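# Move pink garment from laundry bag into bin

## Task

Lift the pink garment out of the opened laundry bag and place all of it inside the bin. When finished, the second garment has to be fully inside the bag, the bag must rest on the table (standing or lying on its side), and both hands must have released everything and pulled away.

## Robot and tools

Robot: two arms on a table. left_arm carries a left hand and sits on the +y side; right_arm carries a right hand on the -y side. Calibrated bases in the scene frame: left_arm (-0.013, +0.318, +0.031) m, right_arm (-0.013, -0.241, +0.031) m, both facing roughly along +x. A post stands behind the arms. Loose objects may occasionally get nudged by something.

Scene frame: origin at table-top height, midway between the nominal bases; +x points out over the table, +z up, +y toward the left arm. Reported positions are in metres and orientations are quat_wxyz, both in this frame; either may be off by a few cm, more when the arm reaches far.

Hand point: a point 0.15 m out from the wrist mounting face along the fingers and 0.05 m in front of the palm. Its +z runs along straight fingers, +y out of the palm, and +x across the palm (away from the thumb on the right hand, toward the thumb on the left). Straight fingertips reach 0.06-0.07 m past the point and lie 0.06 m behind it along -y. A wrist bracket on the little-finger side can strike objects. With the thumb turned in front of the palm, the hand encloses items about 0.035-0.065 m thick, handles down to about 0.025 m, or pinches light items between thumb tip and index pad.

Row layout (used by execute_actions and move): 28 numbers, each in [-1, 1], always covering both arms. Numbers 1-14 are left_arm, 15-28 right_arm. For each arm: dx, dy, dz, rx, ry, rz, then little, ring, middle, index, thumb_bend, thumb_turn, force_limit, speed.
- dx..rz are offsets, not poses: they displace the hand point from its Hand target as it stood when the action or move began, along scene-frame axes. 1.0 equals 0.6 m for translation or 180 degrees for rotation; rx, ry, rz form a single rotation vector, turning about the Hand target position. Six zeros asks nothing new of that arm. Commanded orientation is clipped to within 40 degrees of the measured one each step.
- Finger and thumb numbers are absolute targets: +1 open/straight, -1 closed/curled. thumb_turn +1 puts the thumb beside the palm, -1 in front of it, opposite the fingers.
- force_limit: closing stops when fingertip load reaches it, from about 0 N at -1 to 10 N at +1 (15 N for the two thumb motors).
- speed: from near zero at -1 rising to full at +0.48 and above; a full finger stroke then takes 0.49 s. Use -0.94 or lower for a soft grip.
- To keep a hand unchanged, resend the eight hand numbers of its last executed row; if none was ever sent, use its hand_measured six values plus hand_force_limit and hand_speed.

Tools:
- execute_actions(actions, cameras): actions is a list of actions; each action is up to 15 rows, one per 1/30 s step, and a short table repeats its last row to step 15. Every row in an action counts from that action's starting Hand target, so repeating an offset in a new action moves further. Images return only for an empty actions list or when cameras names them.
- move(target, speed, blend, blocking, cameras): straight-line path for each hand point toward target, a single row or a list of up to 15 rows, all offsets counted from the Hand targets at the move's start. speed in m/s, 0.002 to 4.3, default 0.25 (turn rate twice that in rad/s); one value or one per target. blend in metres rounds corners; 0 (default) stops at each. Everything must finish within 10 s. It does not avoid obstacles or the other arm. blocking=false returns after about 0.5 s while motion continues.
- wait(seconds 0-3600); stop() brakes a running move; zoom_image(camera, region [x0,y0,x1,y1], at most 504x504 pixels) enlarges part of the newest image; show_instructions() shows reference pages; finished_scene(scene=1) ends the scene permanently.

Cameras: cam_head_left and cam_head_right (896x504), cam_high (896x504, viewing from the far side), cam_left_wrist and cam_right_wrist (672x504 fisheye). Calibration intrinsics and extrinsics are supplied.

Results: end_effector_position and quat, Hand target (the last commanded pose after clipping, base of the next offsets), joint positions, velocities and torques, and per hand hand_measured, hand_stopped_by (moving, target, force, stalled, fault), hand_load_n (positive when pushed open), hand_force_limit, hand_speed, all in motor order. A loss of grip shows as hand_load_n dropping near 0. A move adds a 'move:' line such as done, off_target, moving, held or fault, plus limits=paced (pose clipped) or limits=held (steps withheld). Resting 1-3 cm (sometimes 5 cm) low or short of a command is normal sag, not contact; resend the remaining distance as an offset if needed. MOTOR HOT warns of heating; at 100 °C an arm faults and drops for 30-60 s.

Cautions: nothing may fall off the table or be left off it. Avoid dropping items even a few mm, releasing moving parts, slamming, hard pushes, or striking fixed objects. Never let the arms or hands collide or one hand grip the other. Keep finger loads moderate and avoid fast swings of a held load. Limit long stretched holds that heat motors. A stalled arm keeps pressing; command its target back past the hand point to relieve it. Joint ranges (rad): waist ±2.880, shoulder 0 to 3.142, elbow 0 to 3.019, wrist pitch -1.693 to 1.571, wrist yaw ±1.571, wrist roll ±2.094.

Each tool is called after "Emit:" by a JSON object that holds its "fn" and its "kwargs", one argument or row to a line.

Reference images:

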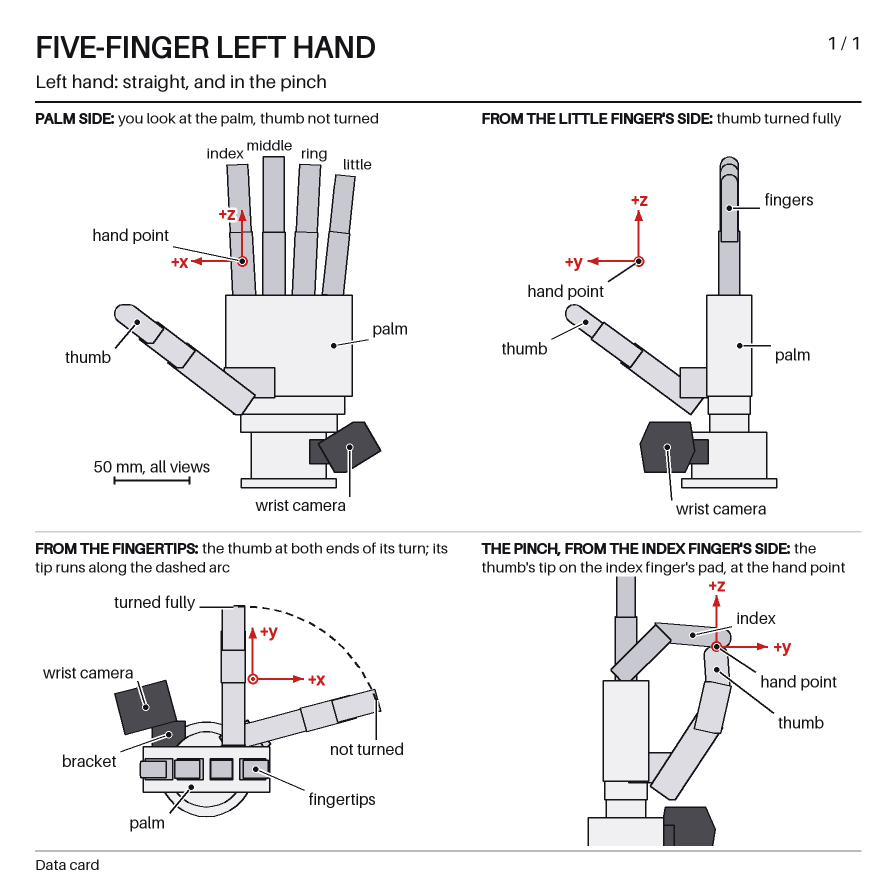

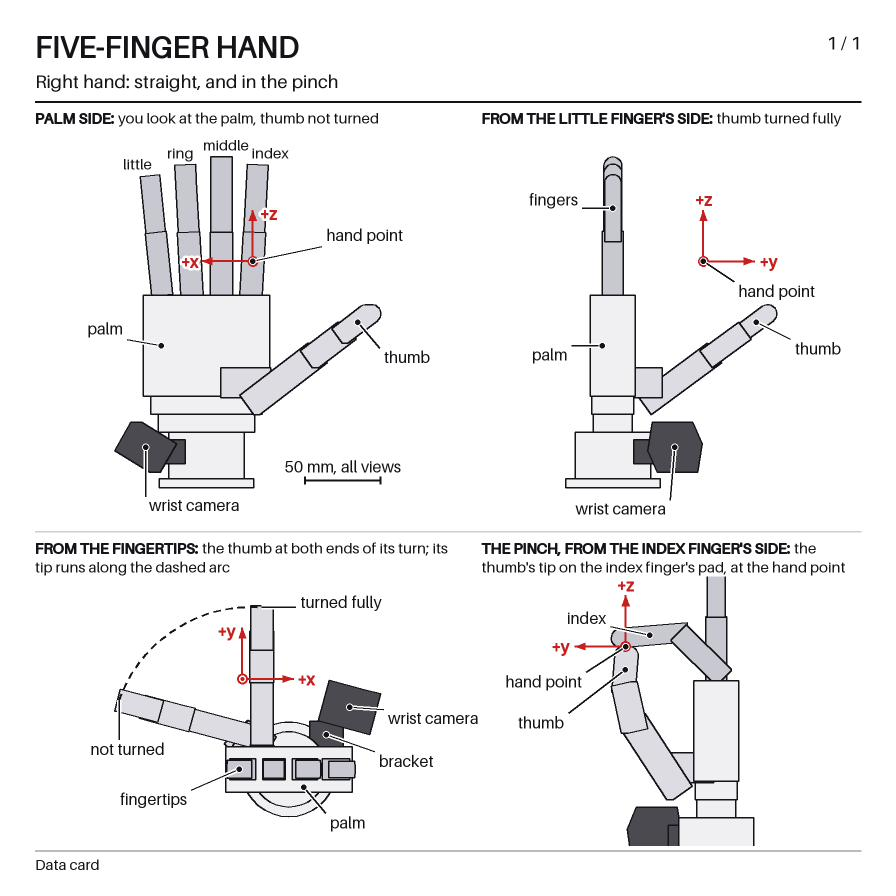

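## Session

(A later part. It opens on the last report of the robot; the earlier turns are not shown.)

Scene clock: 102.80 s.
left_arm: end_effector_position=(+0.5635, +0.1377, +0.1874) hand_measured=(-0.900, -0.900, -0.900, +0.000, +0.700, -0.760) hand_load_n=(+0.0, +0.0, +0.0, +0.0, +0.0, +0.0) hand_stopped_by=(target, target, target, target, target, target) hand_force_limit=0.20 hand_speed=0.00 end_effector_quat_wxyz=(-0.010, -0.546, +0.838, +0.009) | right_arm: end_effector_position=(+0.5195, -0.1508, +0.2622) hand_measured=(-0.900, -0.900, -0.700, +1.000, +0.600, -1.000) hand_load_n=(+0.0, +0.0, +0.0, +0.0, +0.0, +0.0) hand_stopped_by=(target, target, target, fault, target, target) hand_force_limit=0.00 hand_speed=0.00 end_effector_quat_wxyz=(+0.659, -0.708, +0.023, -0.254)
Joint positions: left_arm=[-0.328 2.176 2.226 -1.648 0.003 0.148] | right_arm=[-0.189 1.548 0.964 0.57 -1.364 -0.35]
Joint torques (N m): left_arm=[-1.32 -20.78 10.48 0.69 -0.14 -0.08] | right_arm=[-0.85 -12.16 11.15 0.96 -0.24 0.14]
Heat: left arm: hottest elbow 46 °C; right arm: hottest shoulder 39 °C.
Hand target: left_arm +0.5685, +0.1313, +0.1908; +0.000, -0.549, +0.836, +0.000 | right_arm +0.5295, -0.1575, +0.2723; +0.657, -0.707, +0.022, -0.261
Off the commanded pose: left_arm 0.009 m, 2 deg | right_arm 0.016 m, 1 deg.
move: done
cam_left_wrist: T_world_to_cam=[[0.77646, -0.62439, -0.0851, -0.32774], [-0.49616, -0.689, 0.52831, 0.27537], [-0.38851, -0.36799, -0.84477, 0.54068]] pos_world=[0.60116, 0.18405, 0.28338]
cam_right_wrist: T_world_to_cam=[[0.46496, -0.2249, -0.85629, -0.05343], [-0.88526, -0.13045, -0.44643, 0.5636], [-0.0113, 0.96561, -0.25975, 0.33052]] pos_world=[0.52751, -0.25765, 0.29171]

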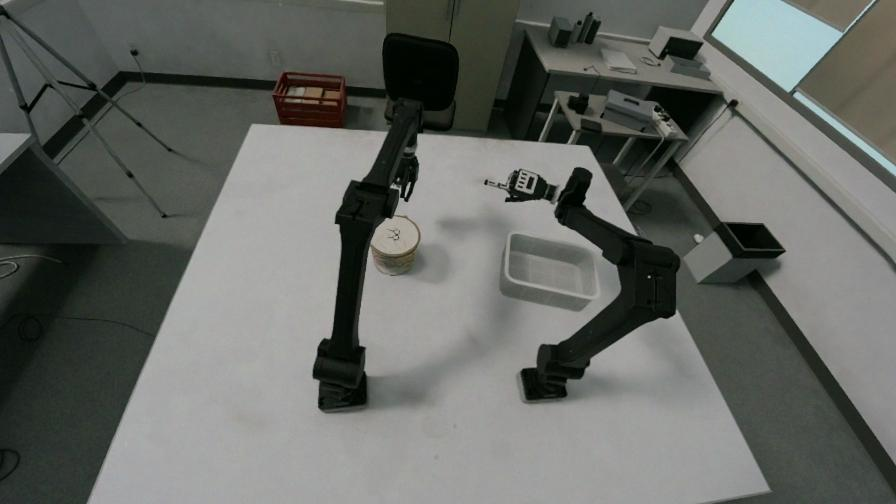

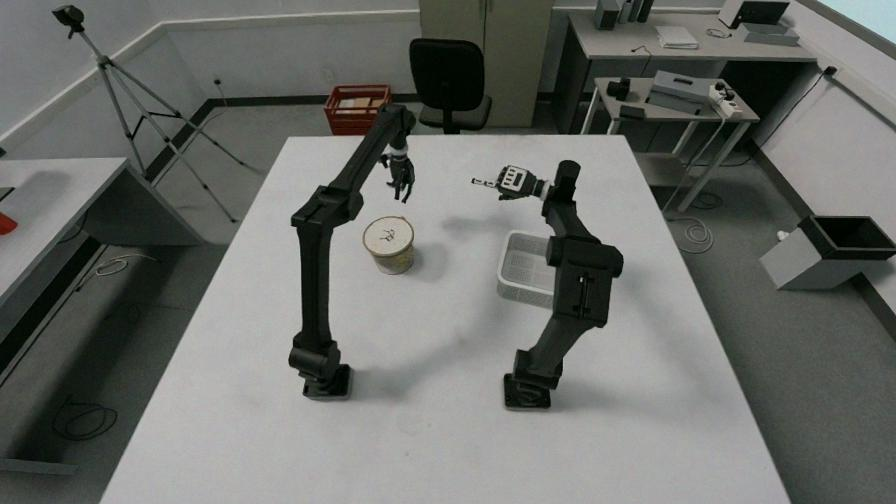

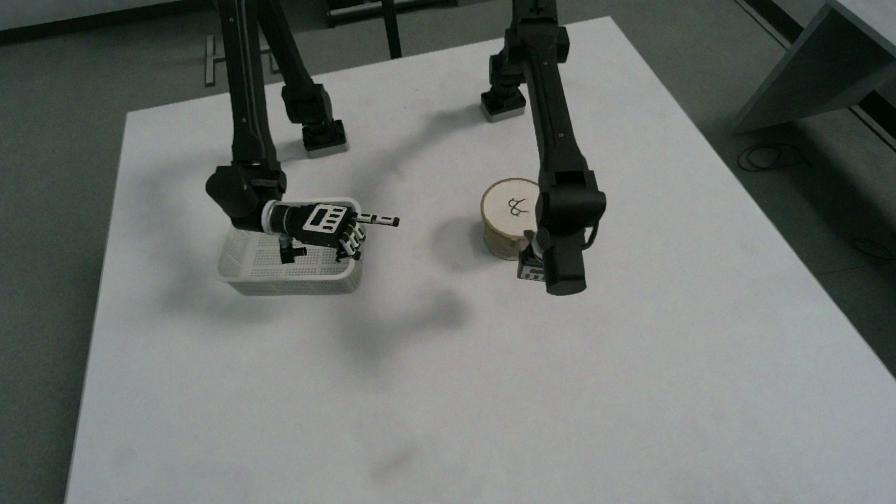

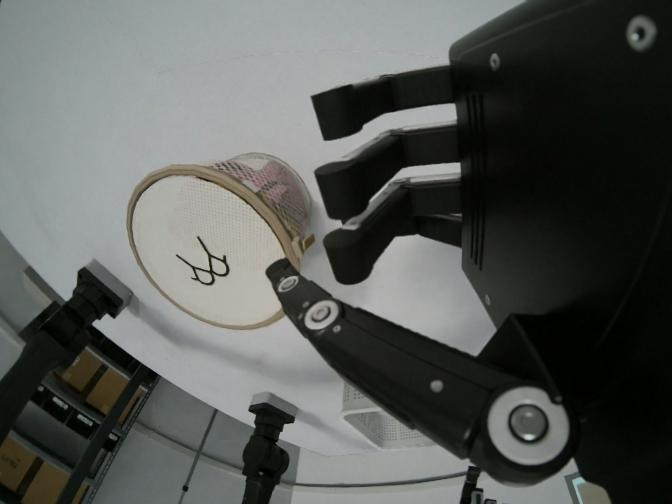

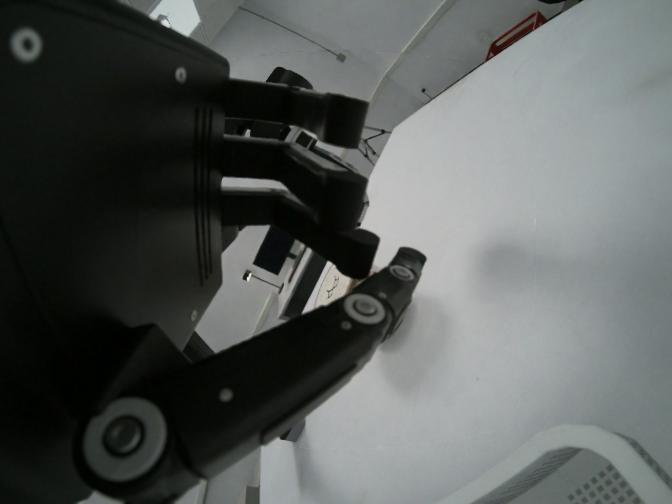

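Emit:
{"fn": "move", "kwargs": {
  "target": [
    [0,0,-0.0965,0,0,0,-0.9,-0.9,-0.9,0,1.0,-0.76,0.2,0,0,0,0,0,0,0,-0.9,-0.9,-0.7,1,0.6,-1,0,0],
    [-0.046,-0.005,-0.0965,0,0,0,-0.9,-0.9,-0.9,0,1.0,-0.76,0.2,0,0,0,0,0,0,0,-0.9,-0.9,-0.7,1,0.6,-1,0,0]
  ],
  "speed": 0.12,
  "cameras": ["cam_left_wrist","cam_head_left","cam_head_right","cam_high"]
}}

Emit:
{"fn": "zoom_image", "kwargs": {
  "camera": "cam_left_wrist",
  "region": [200, 120, 500, 420]
}}

Emit:
{"fn": "zoom_image", "kwargs": {
  "camera": "cam_head_right",
  "region": [350, 150, 450, 250]
}}

Emit:
{"fn": "zoom_image", "kwargs": {
  "camera": "cam_high",
  "region": [460, 180, 600, 320]
}}

Scene clock: 106.03 s.
left_arm: end_effector_position=(+0.5389, +0.1381, +0.1256) hand_measured=(-0.900, -0.900, -0.900, +0.000, +1.000, -0.760) hand_load_n=(+0.0, +0.0, +0.0, +0.5, +0.0, +0.0) hand_stopped_by=(target, target, target, target, target, target) hand_force_limit=0.20 hand_speed=0.00 end_effector_quat_wxyz=(-0.011, -0.547, +0.837, +0.011) | right_arm: end_effector_position=(+0.5195, -0.1508, +0.2622) hand_measured=(-0.900, -0.900, -0.700, +1.000, +0.600, -1.000) hand_load_n=(+0.0, +0.0, +0.0, +0.0, +0.0, +0.0) hand_stopped_by=(target, target, target, fault, target, target) hand_force_limit=0.00 hand_speed=0.00 end_effector_quat_wxyz=(+0.659, -0.708, +0.023, -0.254)
Joint positions: left_arm=[-0.337 2.11 1.951 -1.443 0.003 0.136] | right_arm=[-0.189 1.548 0.964 0.57 -1.364 -0.35]
Joint torques (N m): left_arm=[-2.14 -20.84 9.42 0.61 -0.09 -0.1] | right_arm=[-0.73 -12.1 11.12 0.98 -0.24 0.13]
Heat: left arm: hottest elbow 45 °C; right arm: hottest shoulder 39 °C.
Hand target: left_arm +0.5409, +0.1283, +0.1330; +0.000, -0.549, +0.836, +0.000 | right_arm +0.5295, -0.1575, +0.2723; +0.657, -0.707, +0.022, -0.261
Off the commanded pose: left_arm 0.012 m, 2 deg | right_arm 0.016 m, 1 deg.
move: off_target (left_arm)
cam_left_wrist: T_world_to_cam=[[0.77809, -0.62188, -0.08848, -0.31446], [-0.49229, -0.69122, 0.52903, 0.29425], [-0.39016, -0.36808, -0.84398, 0.47985]] pos_world=[0.57676, 0.18445, 0.22148]
Images, in order (width x height): cam_head_left 896x504, cam_head_right 896x504, cam_high 896x504, cam_left_wrist 672x504.

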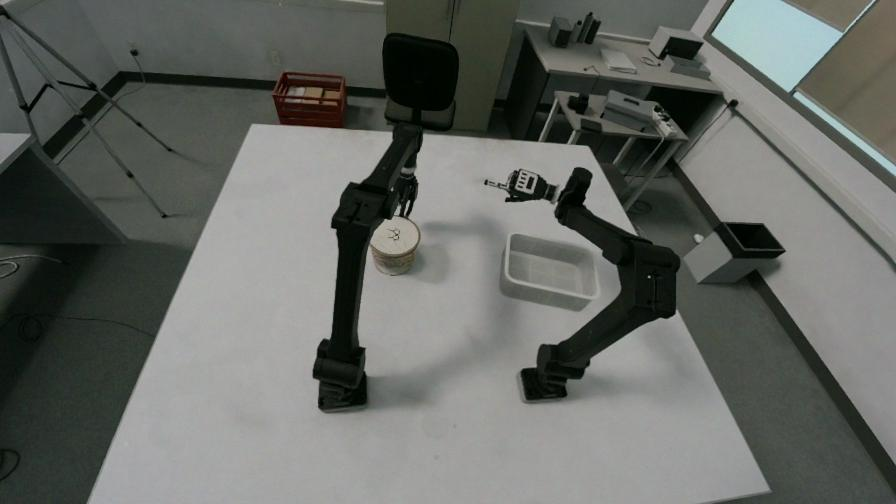

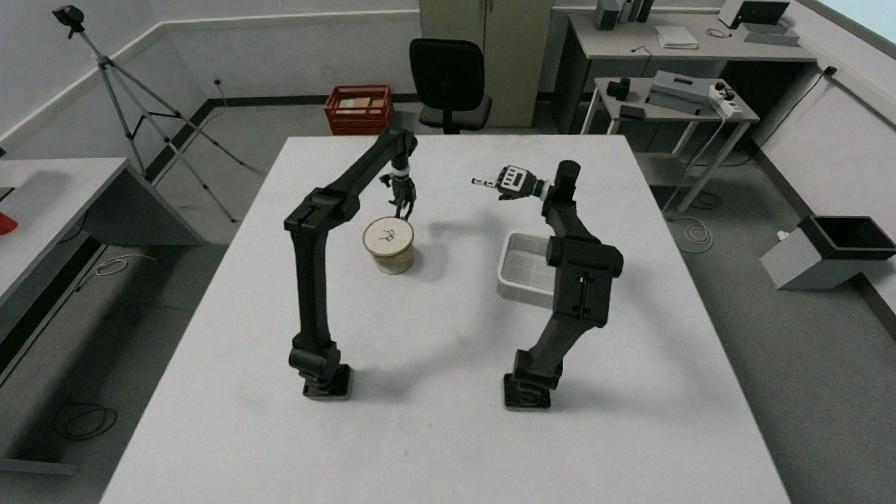

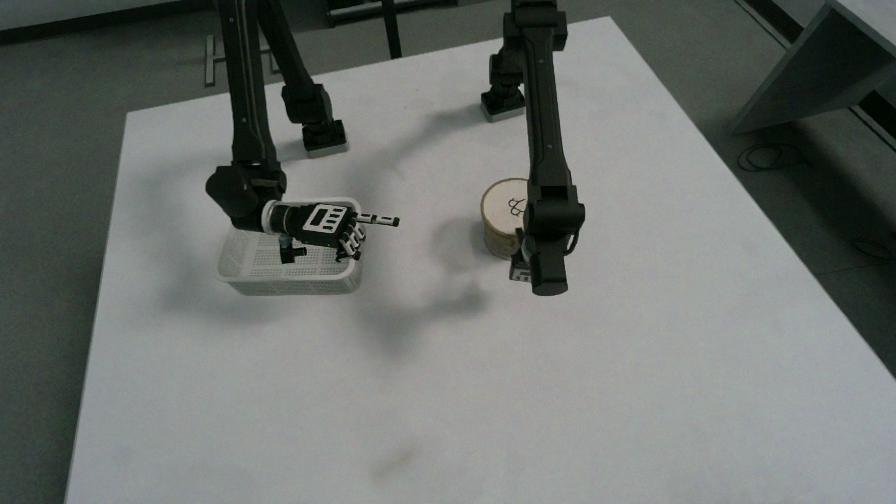

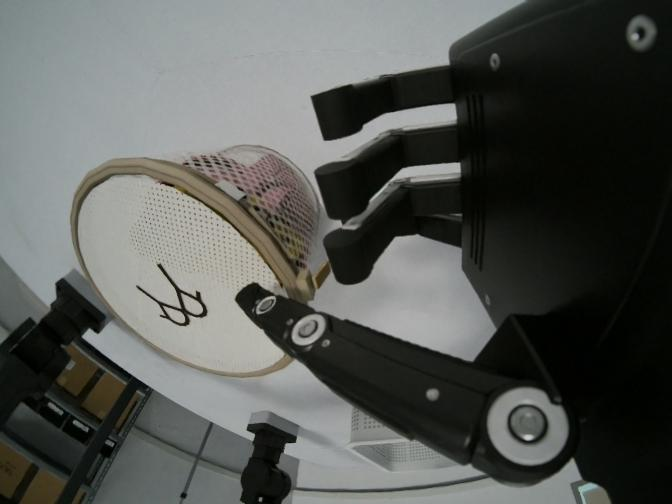

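Scaled by 1.680 from the camera's image (finer frame: 960x720).

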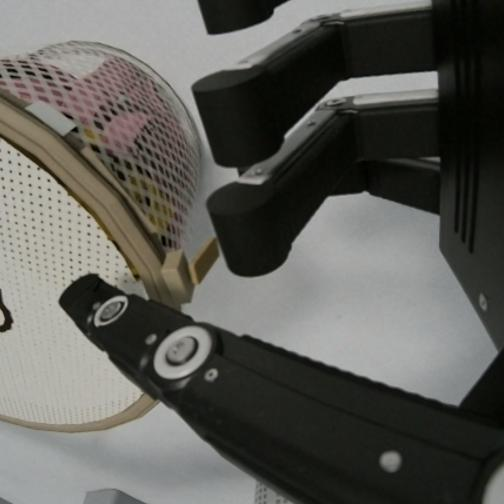

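Scaled by 5.040 from the camera's image (finer frame: 1280x720).

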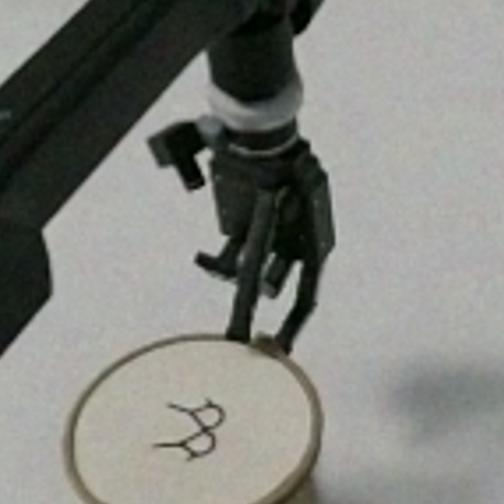

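Scaled by 3.600 from the camera's image (finer frame: 1280x720).

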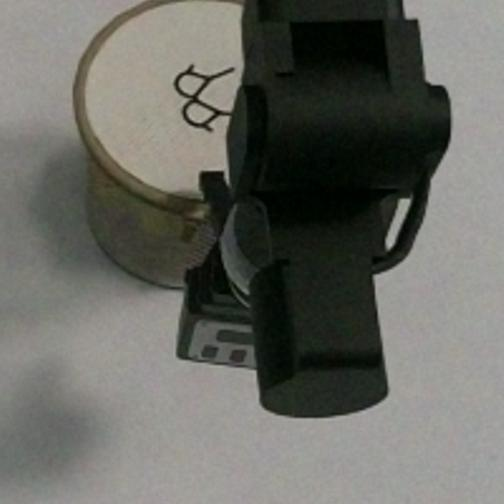

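Emit:
{"fn": "move", "kwargs": {
  "target": [
    [-0.04,0.0085,0.0,0,0,0,-0.9,-0.9,-0.9,0,1.0,-0.76,0.2,0,0,0,0,0,0,0,-0.9,-0.9,-0.7,1,0.6,-1,0,0]
  ],
  "speed": 0.06,
  "cameras": ["cam_left_wrist","cam_head_left","cam_head_right","cam_high"]
}}

Emit:
{"fn": "zoom_image", "kwargs": {
  "camera": "cam_left_wrist",
  "region": [200, 150, 450, 400]
}}

Emit:
{"fn": "zoom_image", "kwargs": {
  "camera": "cam_head_right",
  "region": [360, 170, 440, 250]
}}

Scene clock: 108.17 s.
left_arm: end_effector_position=(+0.5150, +0.1437, +0.1250) hand_measured=(-0.900, -0.900, -0.900, +0.000, +1.000, -0.760) hand_load_n=(+0.0, +0.0, +0.0, +0.0, -0.5, +0.0) hand_stopped_by=(target, target, target, target, target, target) hand_force_limit=0.20 hand_speed=0.00 end_effector_quat_wxyz=(-0.012, -0.548, +0.836, +0.011) | right_arm: end_effector_position=(+0.5195, -0.1508, +0.2622) hand_measured=(-0.900, -0.900, -0.700, +1.000, +0.600, -1.000) hand_load_n=(+0.0, +0.0, -0.5, +0.0, +0.0, +0.0) hand_stopped_by=(target, target, target, fault, target, target) hand_force_limit=0.00 hand_speed=0.00 end_effector_quat_wxyz=(+0.659, -0.708, +0.023, -0.254)
Joint positions: left_arm=[-0.339 2.04 1.835 -1.398 0.003 0.133] | right_arm=[-0.189 1.548 0.964 0.57 -1.364 -0.35]
Joint torques (N m): left_arm=[-1.96 -20.01 9.37 0.51 -0.06 -0.13] | right_arm=[-0.85 -12.16 11.15 0.96 -0.24 0.14]
Heat: left arm: hottest elbow 45 °C; right arm: hottest shoulder 39 °C.
Hand target: left_arm +0.5169, +0.1334, +0.1330; +0.000, -0.549, +0.836, +0.000 | right_arm +0.5295, -0.1575, +0.2723; +0.657, -0.707, +0.022, -0.261
Off the commanded pose: left_arm 0.013 m, 2 deg | right_arm 0.016 m, 1 deg.
move: off_target (left_arm)
cam_left_wrist: T_world_to_cam=[[0.77906, -0.62043, -0.09023, -0.29287], [-0.4901, -0.69242, 0.5295, 0.28571], [-0.39099, -0.36828, -0.8435, 0.47255]] pos_world=[0.55295, 0.19015, 0.22088]
Images, in order (width x height): cam_head_left 896x504, cam_head_right 896x504, cam_high 896x504, cam_left_wrist 672x504.

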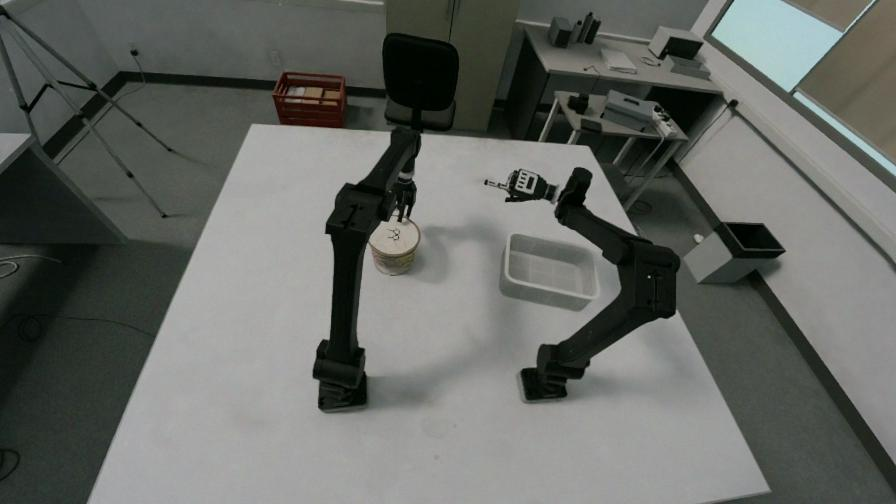

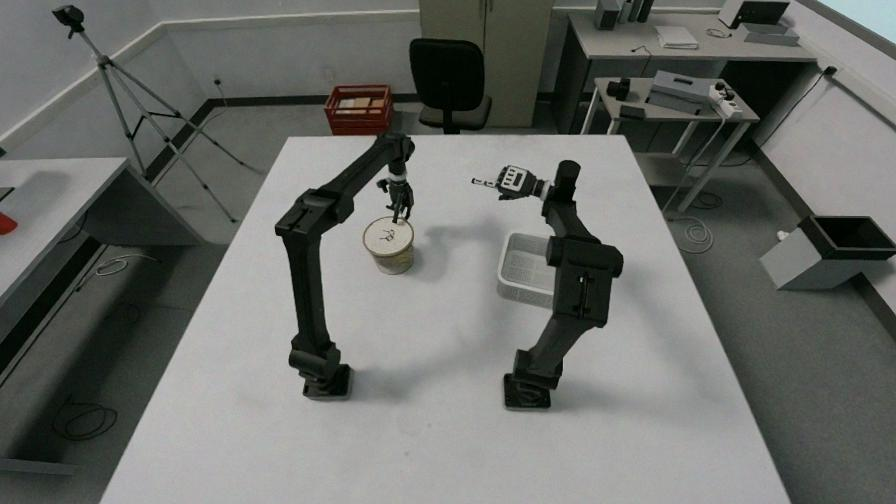

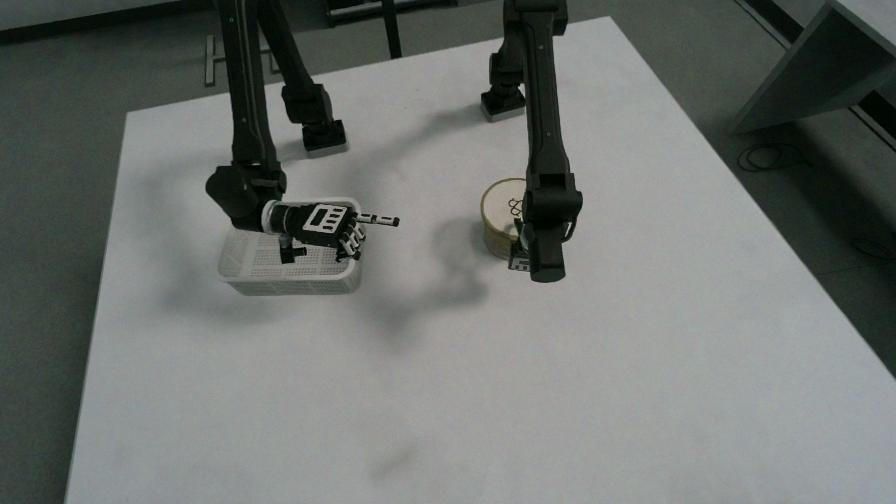

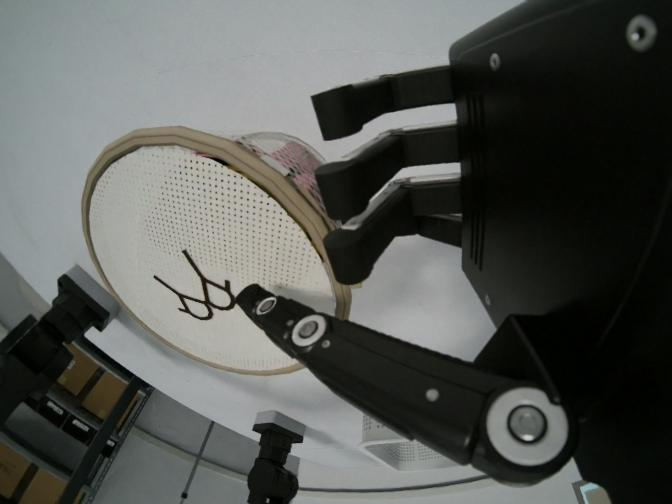

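Scaled by 2.016 from the camera's image (finer frame: 960x720).

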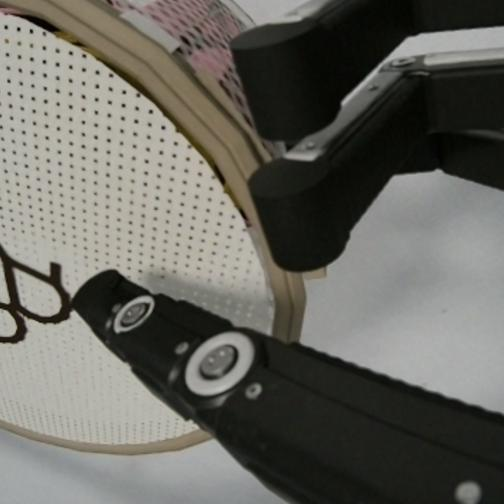

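Scaled by 6.300 from the camera's image (finer frame: 1280x720).

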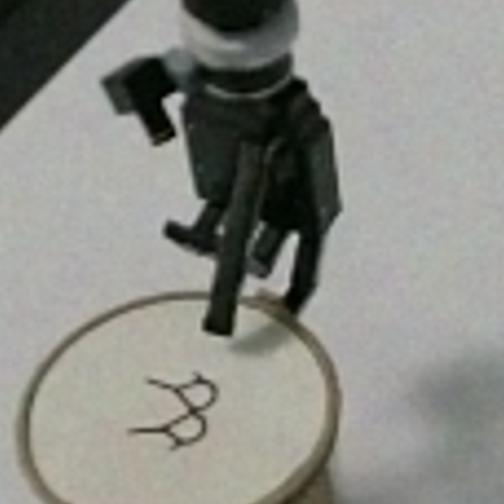

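Emit:
{"fn": "move", "kwargs": {
  "target": [
    [-0.004,-0.006,0.05,0,0,0,-0.9,-0.9,-0.9,0,1.0,-0.76,0.2,0,0,0,0,0,0,0,-0.9,-0.9,-0.7,1,0.6,-1,0,0]
  ],
  "speed": 0.06,
  "cameras": ["cam_left_wrist","cam_head_left","cam_head_right","cam_high"]
}}

Emit:
{"fn": "zoom_image", "kwargs": {
  "camera": "cam_left_wrist",
  "region": [150, 150, 450, 450]
}}

Emit:
{"fn": "zoom_image", "kwargs": {
  "camera": "cam_head_right",
  "region": [360, 170, 440, 250]
}}

Emit:
{"fn": "zoom_image", "kwargs": {
  "camera": "cam_high",
  "region": [460, 160, 600, 300]
}}

Scene clock: 110.17 s.
left_arm: end_effector_position=(+0.5068, +0.1419, +0.1396) hand_measured=(-0.900, -0.900, -0.900, +0.000, +1.000, -0.760) hand_load_n=(+0.5, +0.0, +0.0, +0.0, +0.0, +0.0) hand_stopped_by=(target, target, target, target, target, target) hand_force_limit=0.20 hand_speed=0.00 end_effector_quat_wxyz=(-0.016, -0.548, +0.836, +0.016) | right_arm: end_effector_position=(+0.5195, -0.1508, +0.2622) hand_measured=(-0.900, -0.900, -0.700, +1.000, +0.600, -1.000) hand_load_n=(+0.0, +0.0, +0.0, +0.0, -0.5, +0.0) hand_stopped_by=(target, target, target, fault, target, target) hand_force_limit=0.00 hand_speed=0.00 end_effector_quat_wxyz=(+0.659, -0.708, +0.023, -0.254)
Joint positions: left_arm=[-0.345 2.022 1.842 -1.436 0.003 0.126] | right_arm=[-0.189 1.548 0.964 0.57 -1.364 -0.35]
Joint torques (N m): left_arm=[-2.14 -19.72 13.04 -0.57 -0.12 -0.12] | right_arm=[-0.85 -12.1 11.14 0.96 -0.24 0.14]
Heat: left arm: hottest elbow 45 °C; right arm: hottest shoulder 39 °C.
Hand target: left_arm +0.5144, +0.1299, +0.1629; +0.000, -0.549, +0.836, +0.000 | right_arm +0.5295, -0.1575, +0.2723; +0.657, -0.707, +0.022, -0.261
Off the commanded pose: left_arm 0.027 m, 3 deg | right_arm 0.016 m, 1 deg.
move: off_target (left_arm)
cam_left_wrist: T_world_to_cam=[[0.77787, -0.61999, -0.10259, -0.28398], [-0.4833, -0.69456, 0.53293, 0.26904], [-0.40167, -0.36497, -0.83991, 0.48542]] pos_world=[0.54591, 0.18797, 0.2352]
Images, in order (width x height): cam_head_left 896x504, cam_head_right 896x504, cam_high 896x504, cam_left_wrist 672x504.

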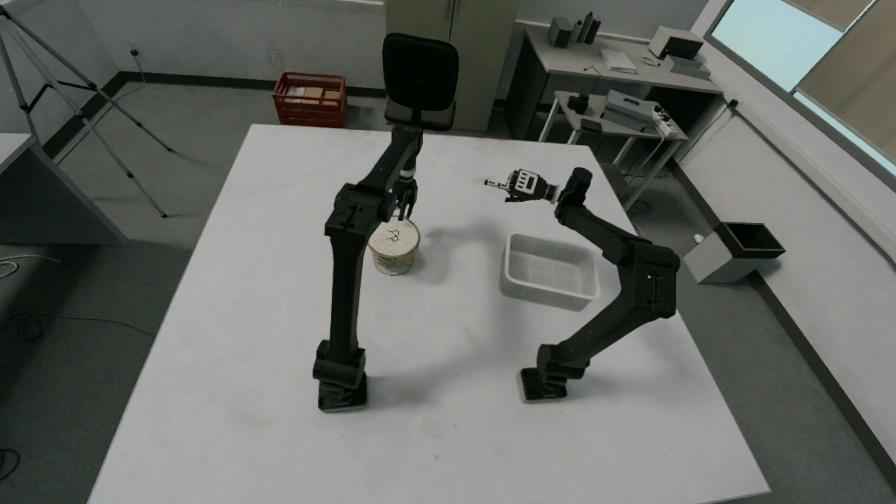

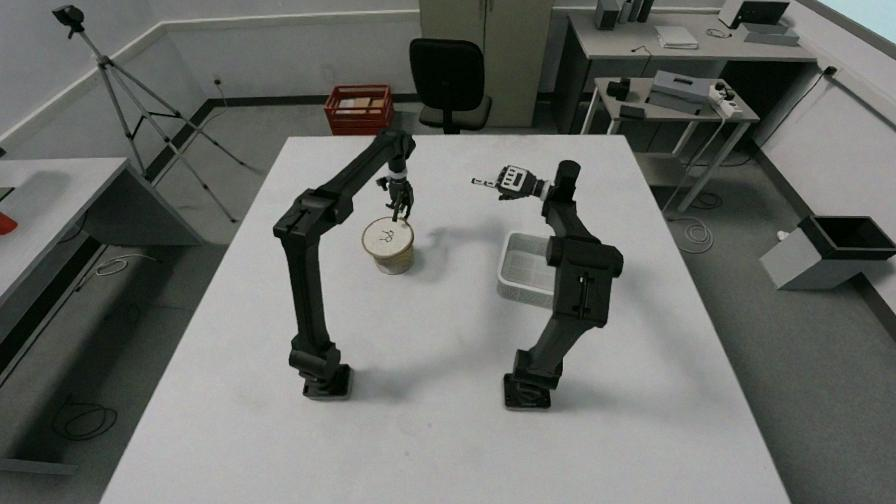

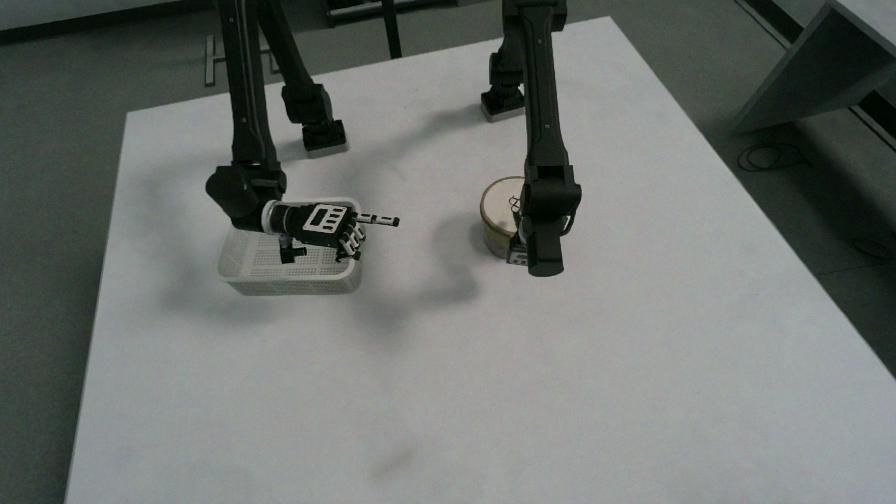

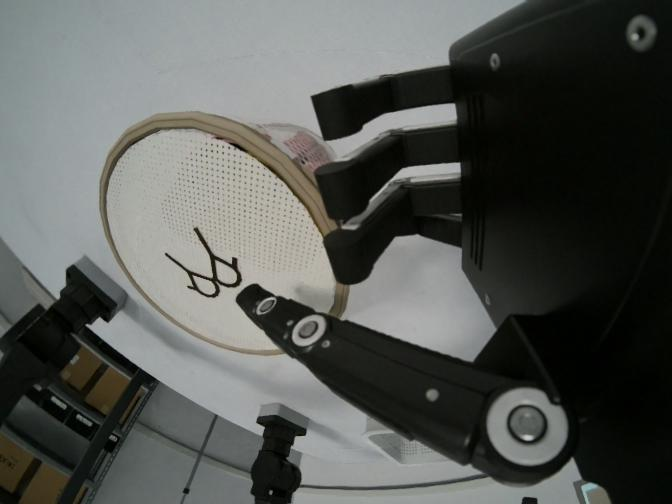

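Scaled by 1.680 from the camera's image (finer frame: 960x720).

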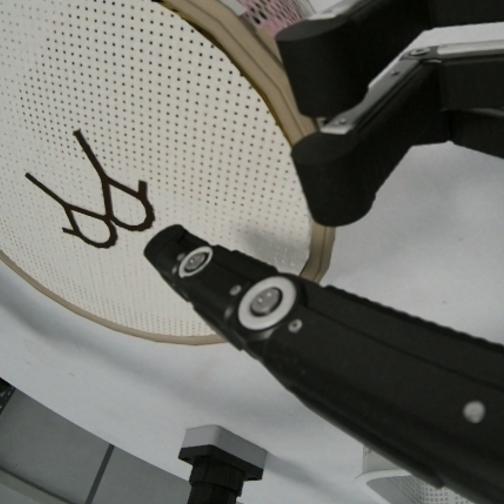

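Scaled by 6.300 from the camera's image (finer frame: 1280x720).

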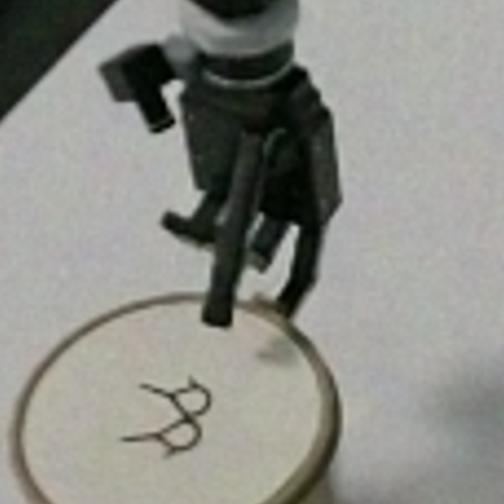

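Scaled by 3.600 from the camera's image (finer frame: 1280x720).

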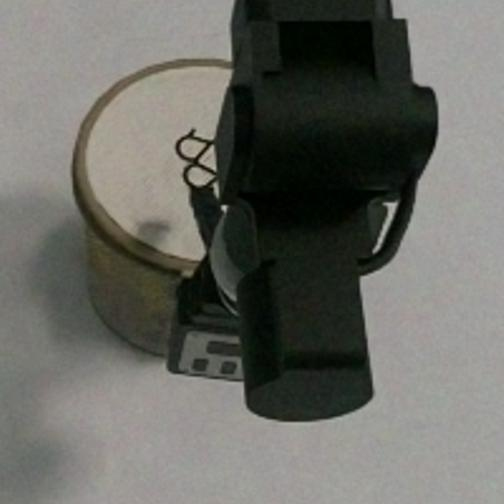

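Emit:
{"fn": "move", "kwargs": {
  "target": [
    [0.017,-0.003,-0.02,0,0,0,-0.9,-0.9,-0.9,0,1.0,-0.76,0.2,0,0,0,0,0,0,0,-0.9,-0.9,-0.7,1,0.6,-1,0,0]
  ],
  "speed": 0.06,
  "cameras": ["cam_left_wrist","cam_head_left","cam_head_right","cam_high"]
}}

Emit:
{"fn": "zoom_image", "kwargs": {
  "camera": "cam_left_wrist",
  "region": [150, 150, 450, 450]
}}

Emit:
{"fn": "zoom_image", "kwargs": {
  "camera": "cam_head_right",
  "region": [350, 170, 450, 290]
}}

Scene clock: 111.30 s.
left_arm: end_effector_position=(+0.5149, +0.1396, +0.1470) hand_measured=(-0.900, -0.900, -0.900, +0.000, +1.000, -0.760) hand_load_n=(+0.0, +0.0, +0.0, +0.0, +0.0, +0.0) hand_stopped_by=(target, target, target, target, target, target) hand_force_limit=0.20 hand_speed=0.00 end_effector_quat_wxyz=(-0.008, -0.548, +0.836, +0.007) | right_arm: end_effector_position=(+0.5195, -0.1508, +0.2622) hand_measured=(-0.900, -0.900, -0.700, +1.000, +0.600, -1.000) hand_load_n=(+0.0, +0.0, +0.0, +0.0, +0.5, +0.0) hand_stopped_by=(target, target, target, fault, target, target) hand_force_limit=0.00 hand_speed=0.00 end_effector_quat_wxyz=(+0.659, -0.708, +0.023, -0.254)
Joint positions: left_arm=[-0.345 2.022 1.867 -1.436 0.003 0.126] | right_arm=[-0.189 1.548 0.964 0.57 -1.364 -0.35]
Joint torques (N m): left_arm=[-2.37 -17.55 13.18 -0.23 -0.07 -0.12] | right_arm=[-0.85 -12.16 11.12 0.96 -0.24 0.14]
Heat: left arm: hottest elbow 45 °C; right arm: hottest shoulder 39 °C.
Hand target: left_arm +0.5247, +0.1281, +0.1508; +0.000, -0.549, +0.836, +0.000 | right_arm +0.5295, -0.1575, +0.2723; +0.657, -0.707, +0.022, -0.261
Off the commanded pose: left_arm 0.016 m, 1 deg | right_arm 0.016 m, 1 deg.
move: off_target (left_arm)
cam_left_wrist: T_world_to_cam=[[0.78001, -0.62066, -0.07978, -0.29533], [-0.4959, -0.69085, 0.52613, 0.27431], [-0.38166, -0.37082, -0.84665, 0.48551]] pos_world=[0.55169, 0.18624, 0.24317]
Images, in order (width x height): cam_head_left 896x504, cam_head_right 896x504, cam_high 896x504, cam_left_wrist 672x504.

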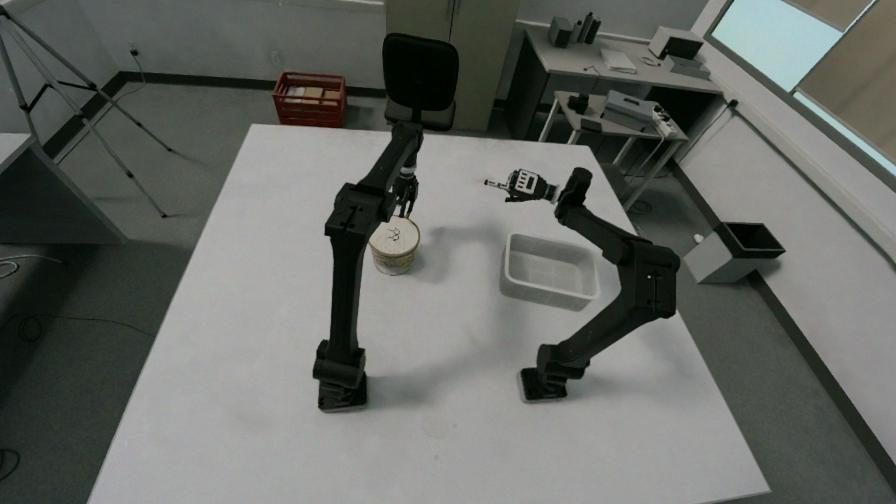

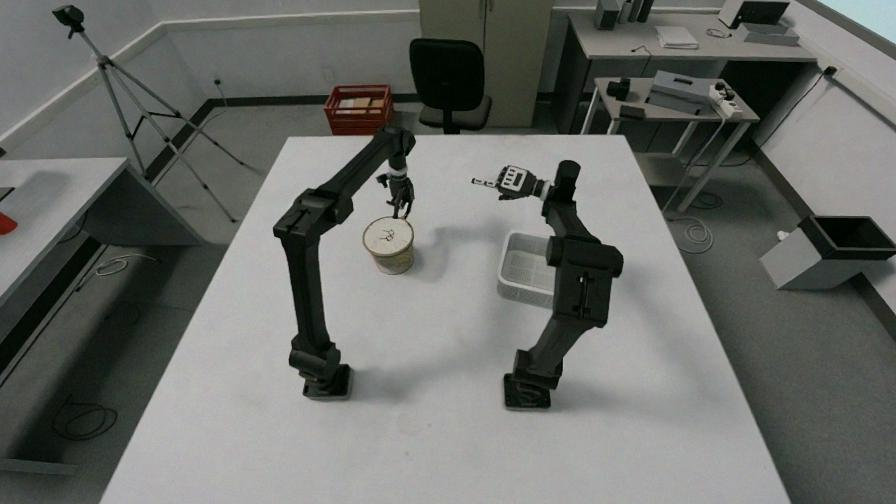

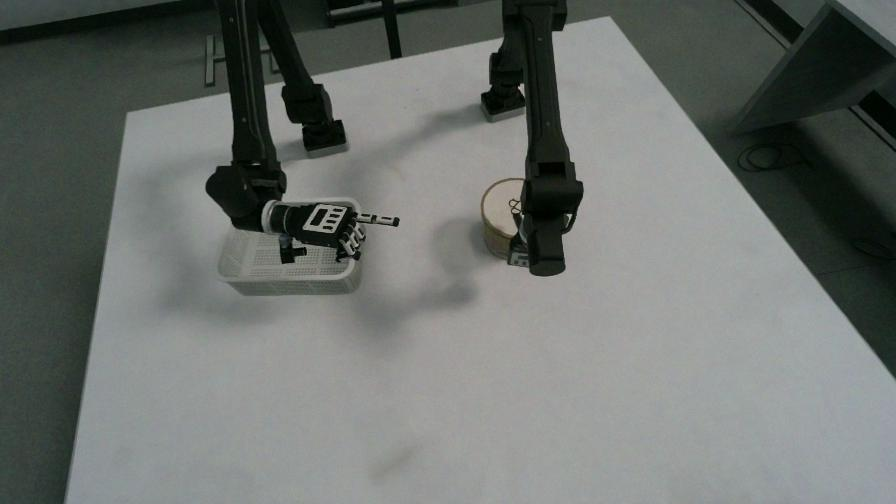

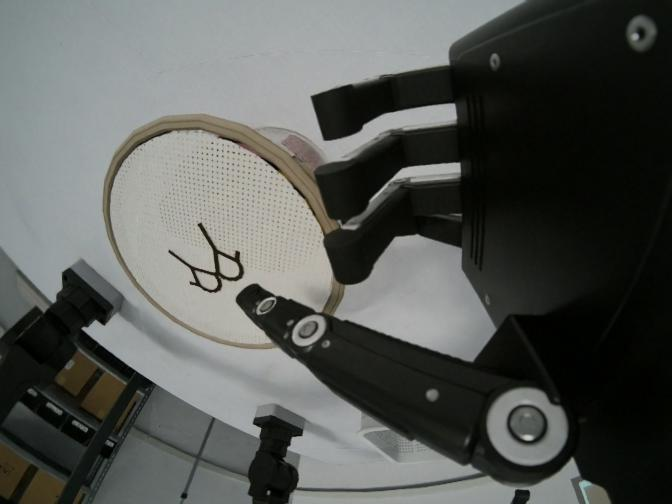

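Scaled by 1.680 from the camera's image (finer frame: 960x720).

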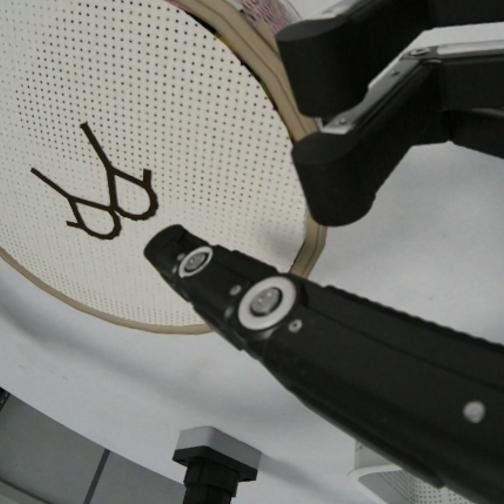

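Scaled by 4.200 from the camera's image (finer frame: 1280x720).

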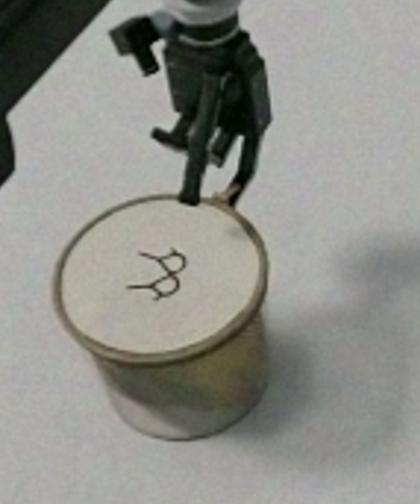

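Emit:
{"fn": "zoom_image", "kwargs": {
  "camera": "cam_head_right",
  "region": [385, 190, 425, 230]
}}

Emit:
{"fn": "zoom_image", "kwargs": {
  "camera": "cam_head_left",
  "region": [385, 190, 425, 230]
}}

Scaled by 12.600 from the camera's image (finer frame: 1280x720).

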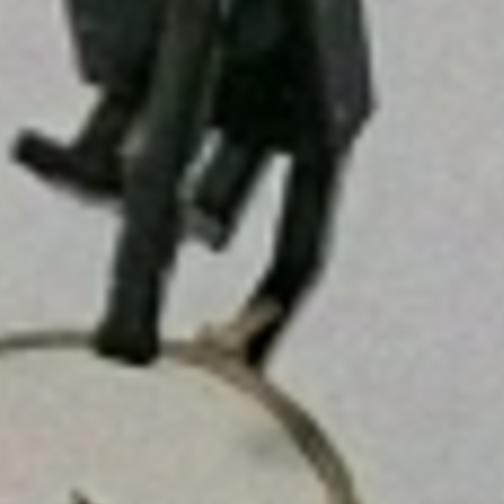

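Scaled by 12.600 from the camera's image (finer frame: 1280x720).

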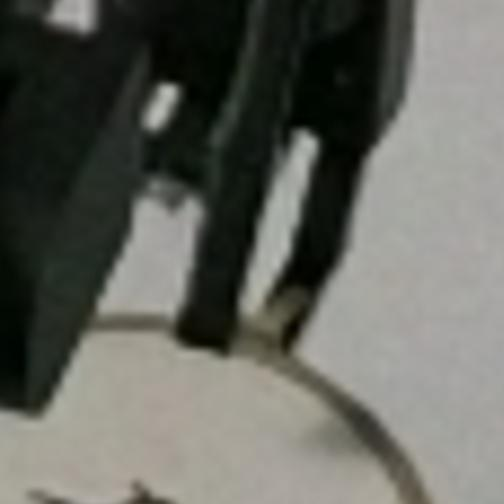

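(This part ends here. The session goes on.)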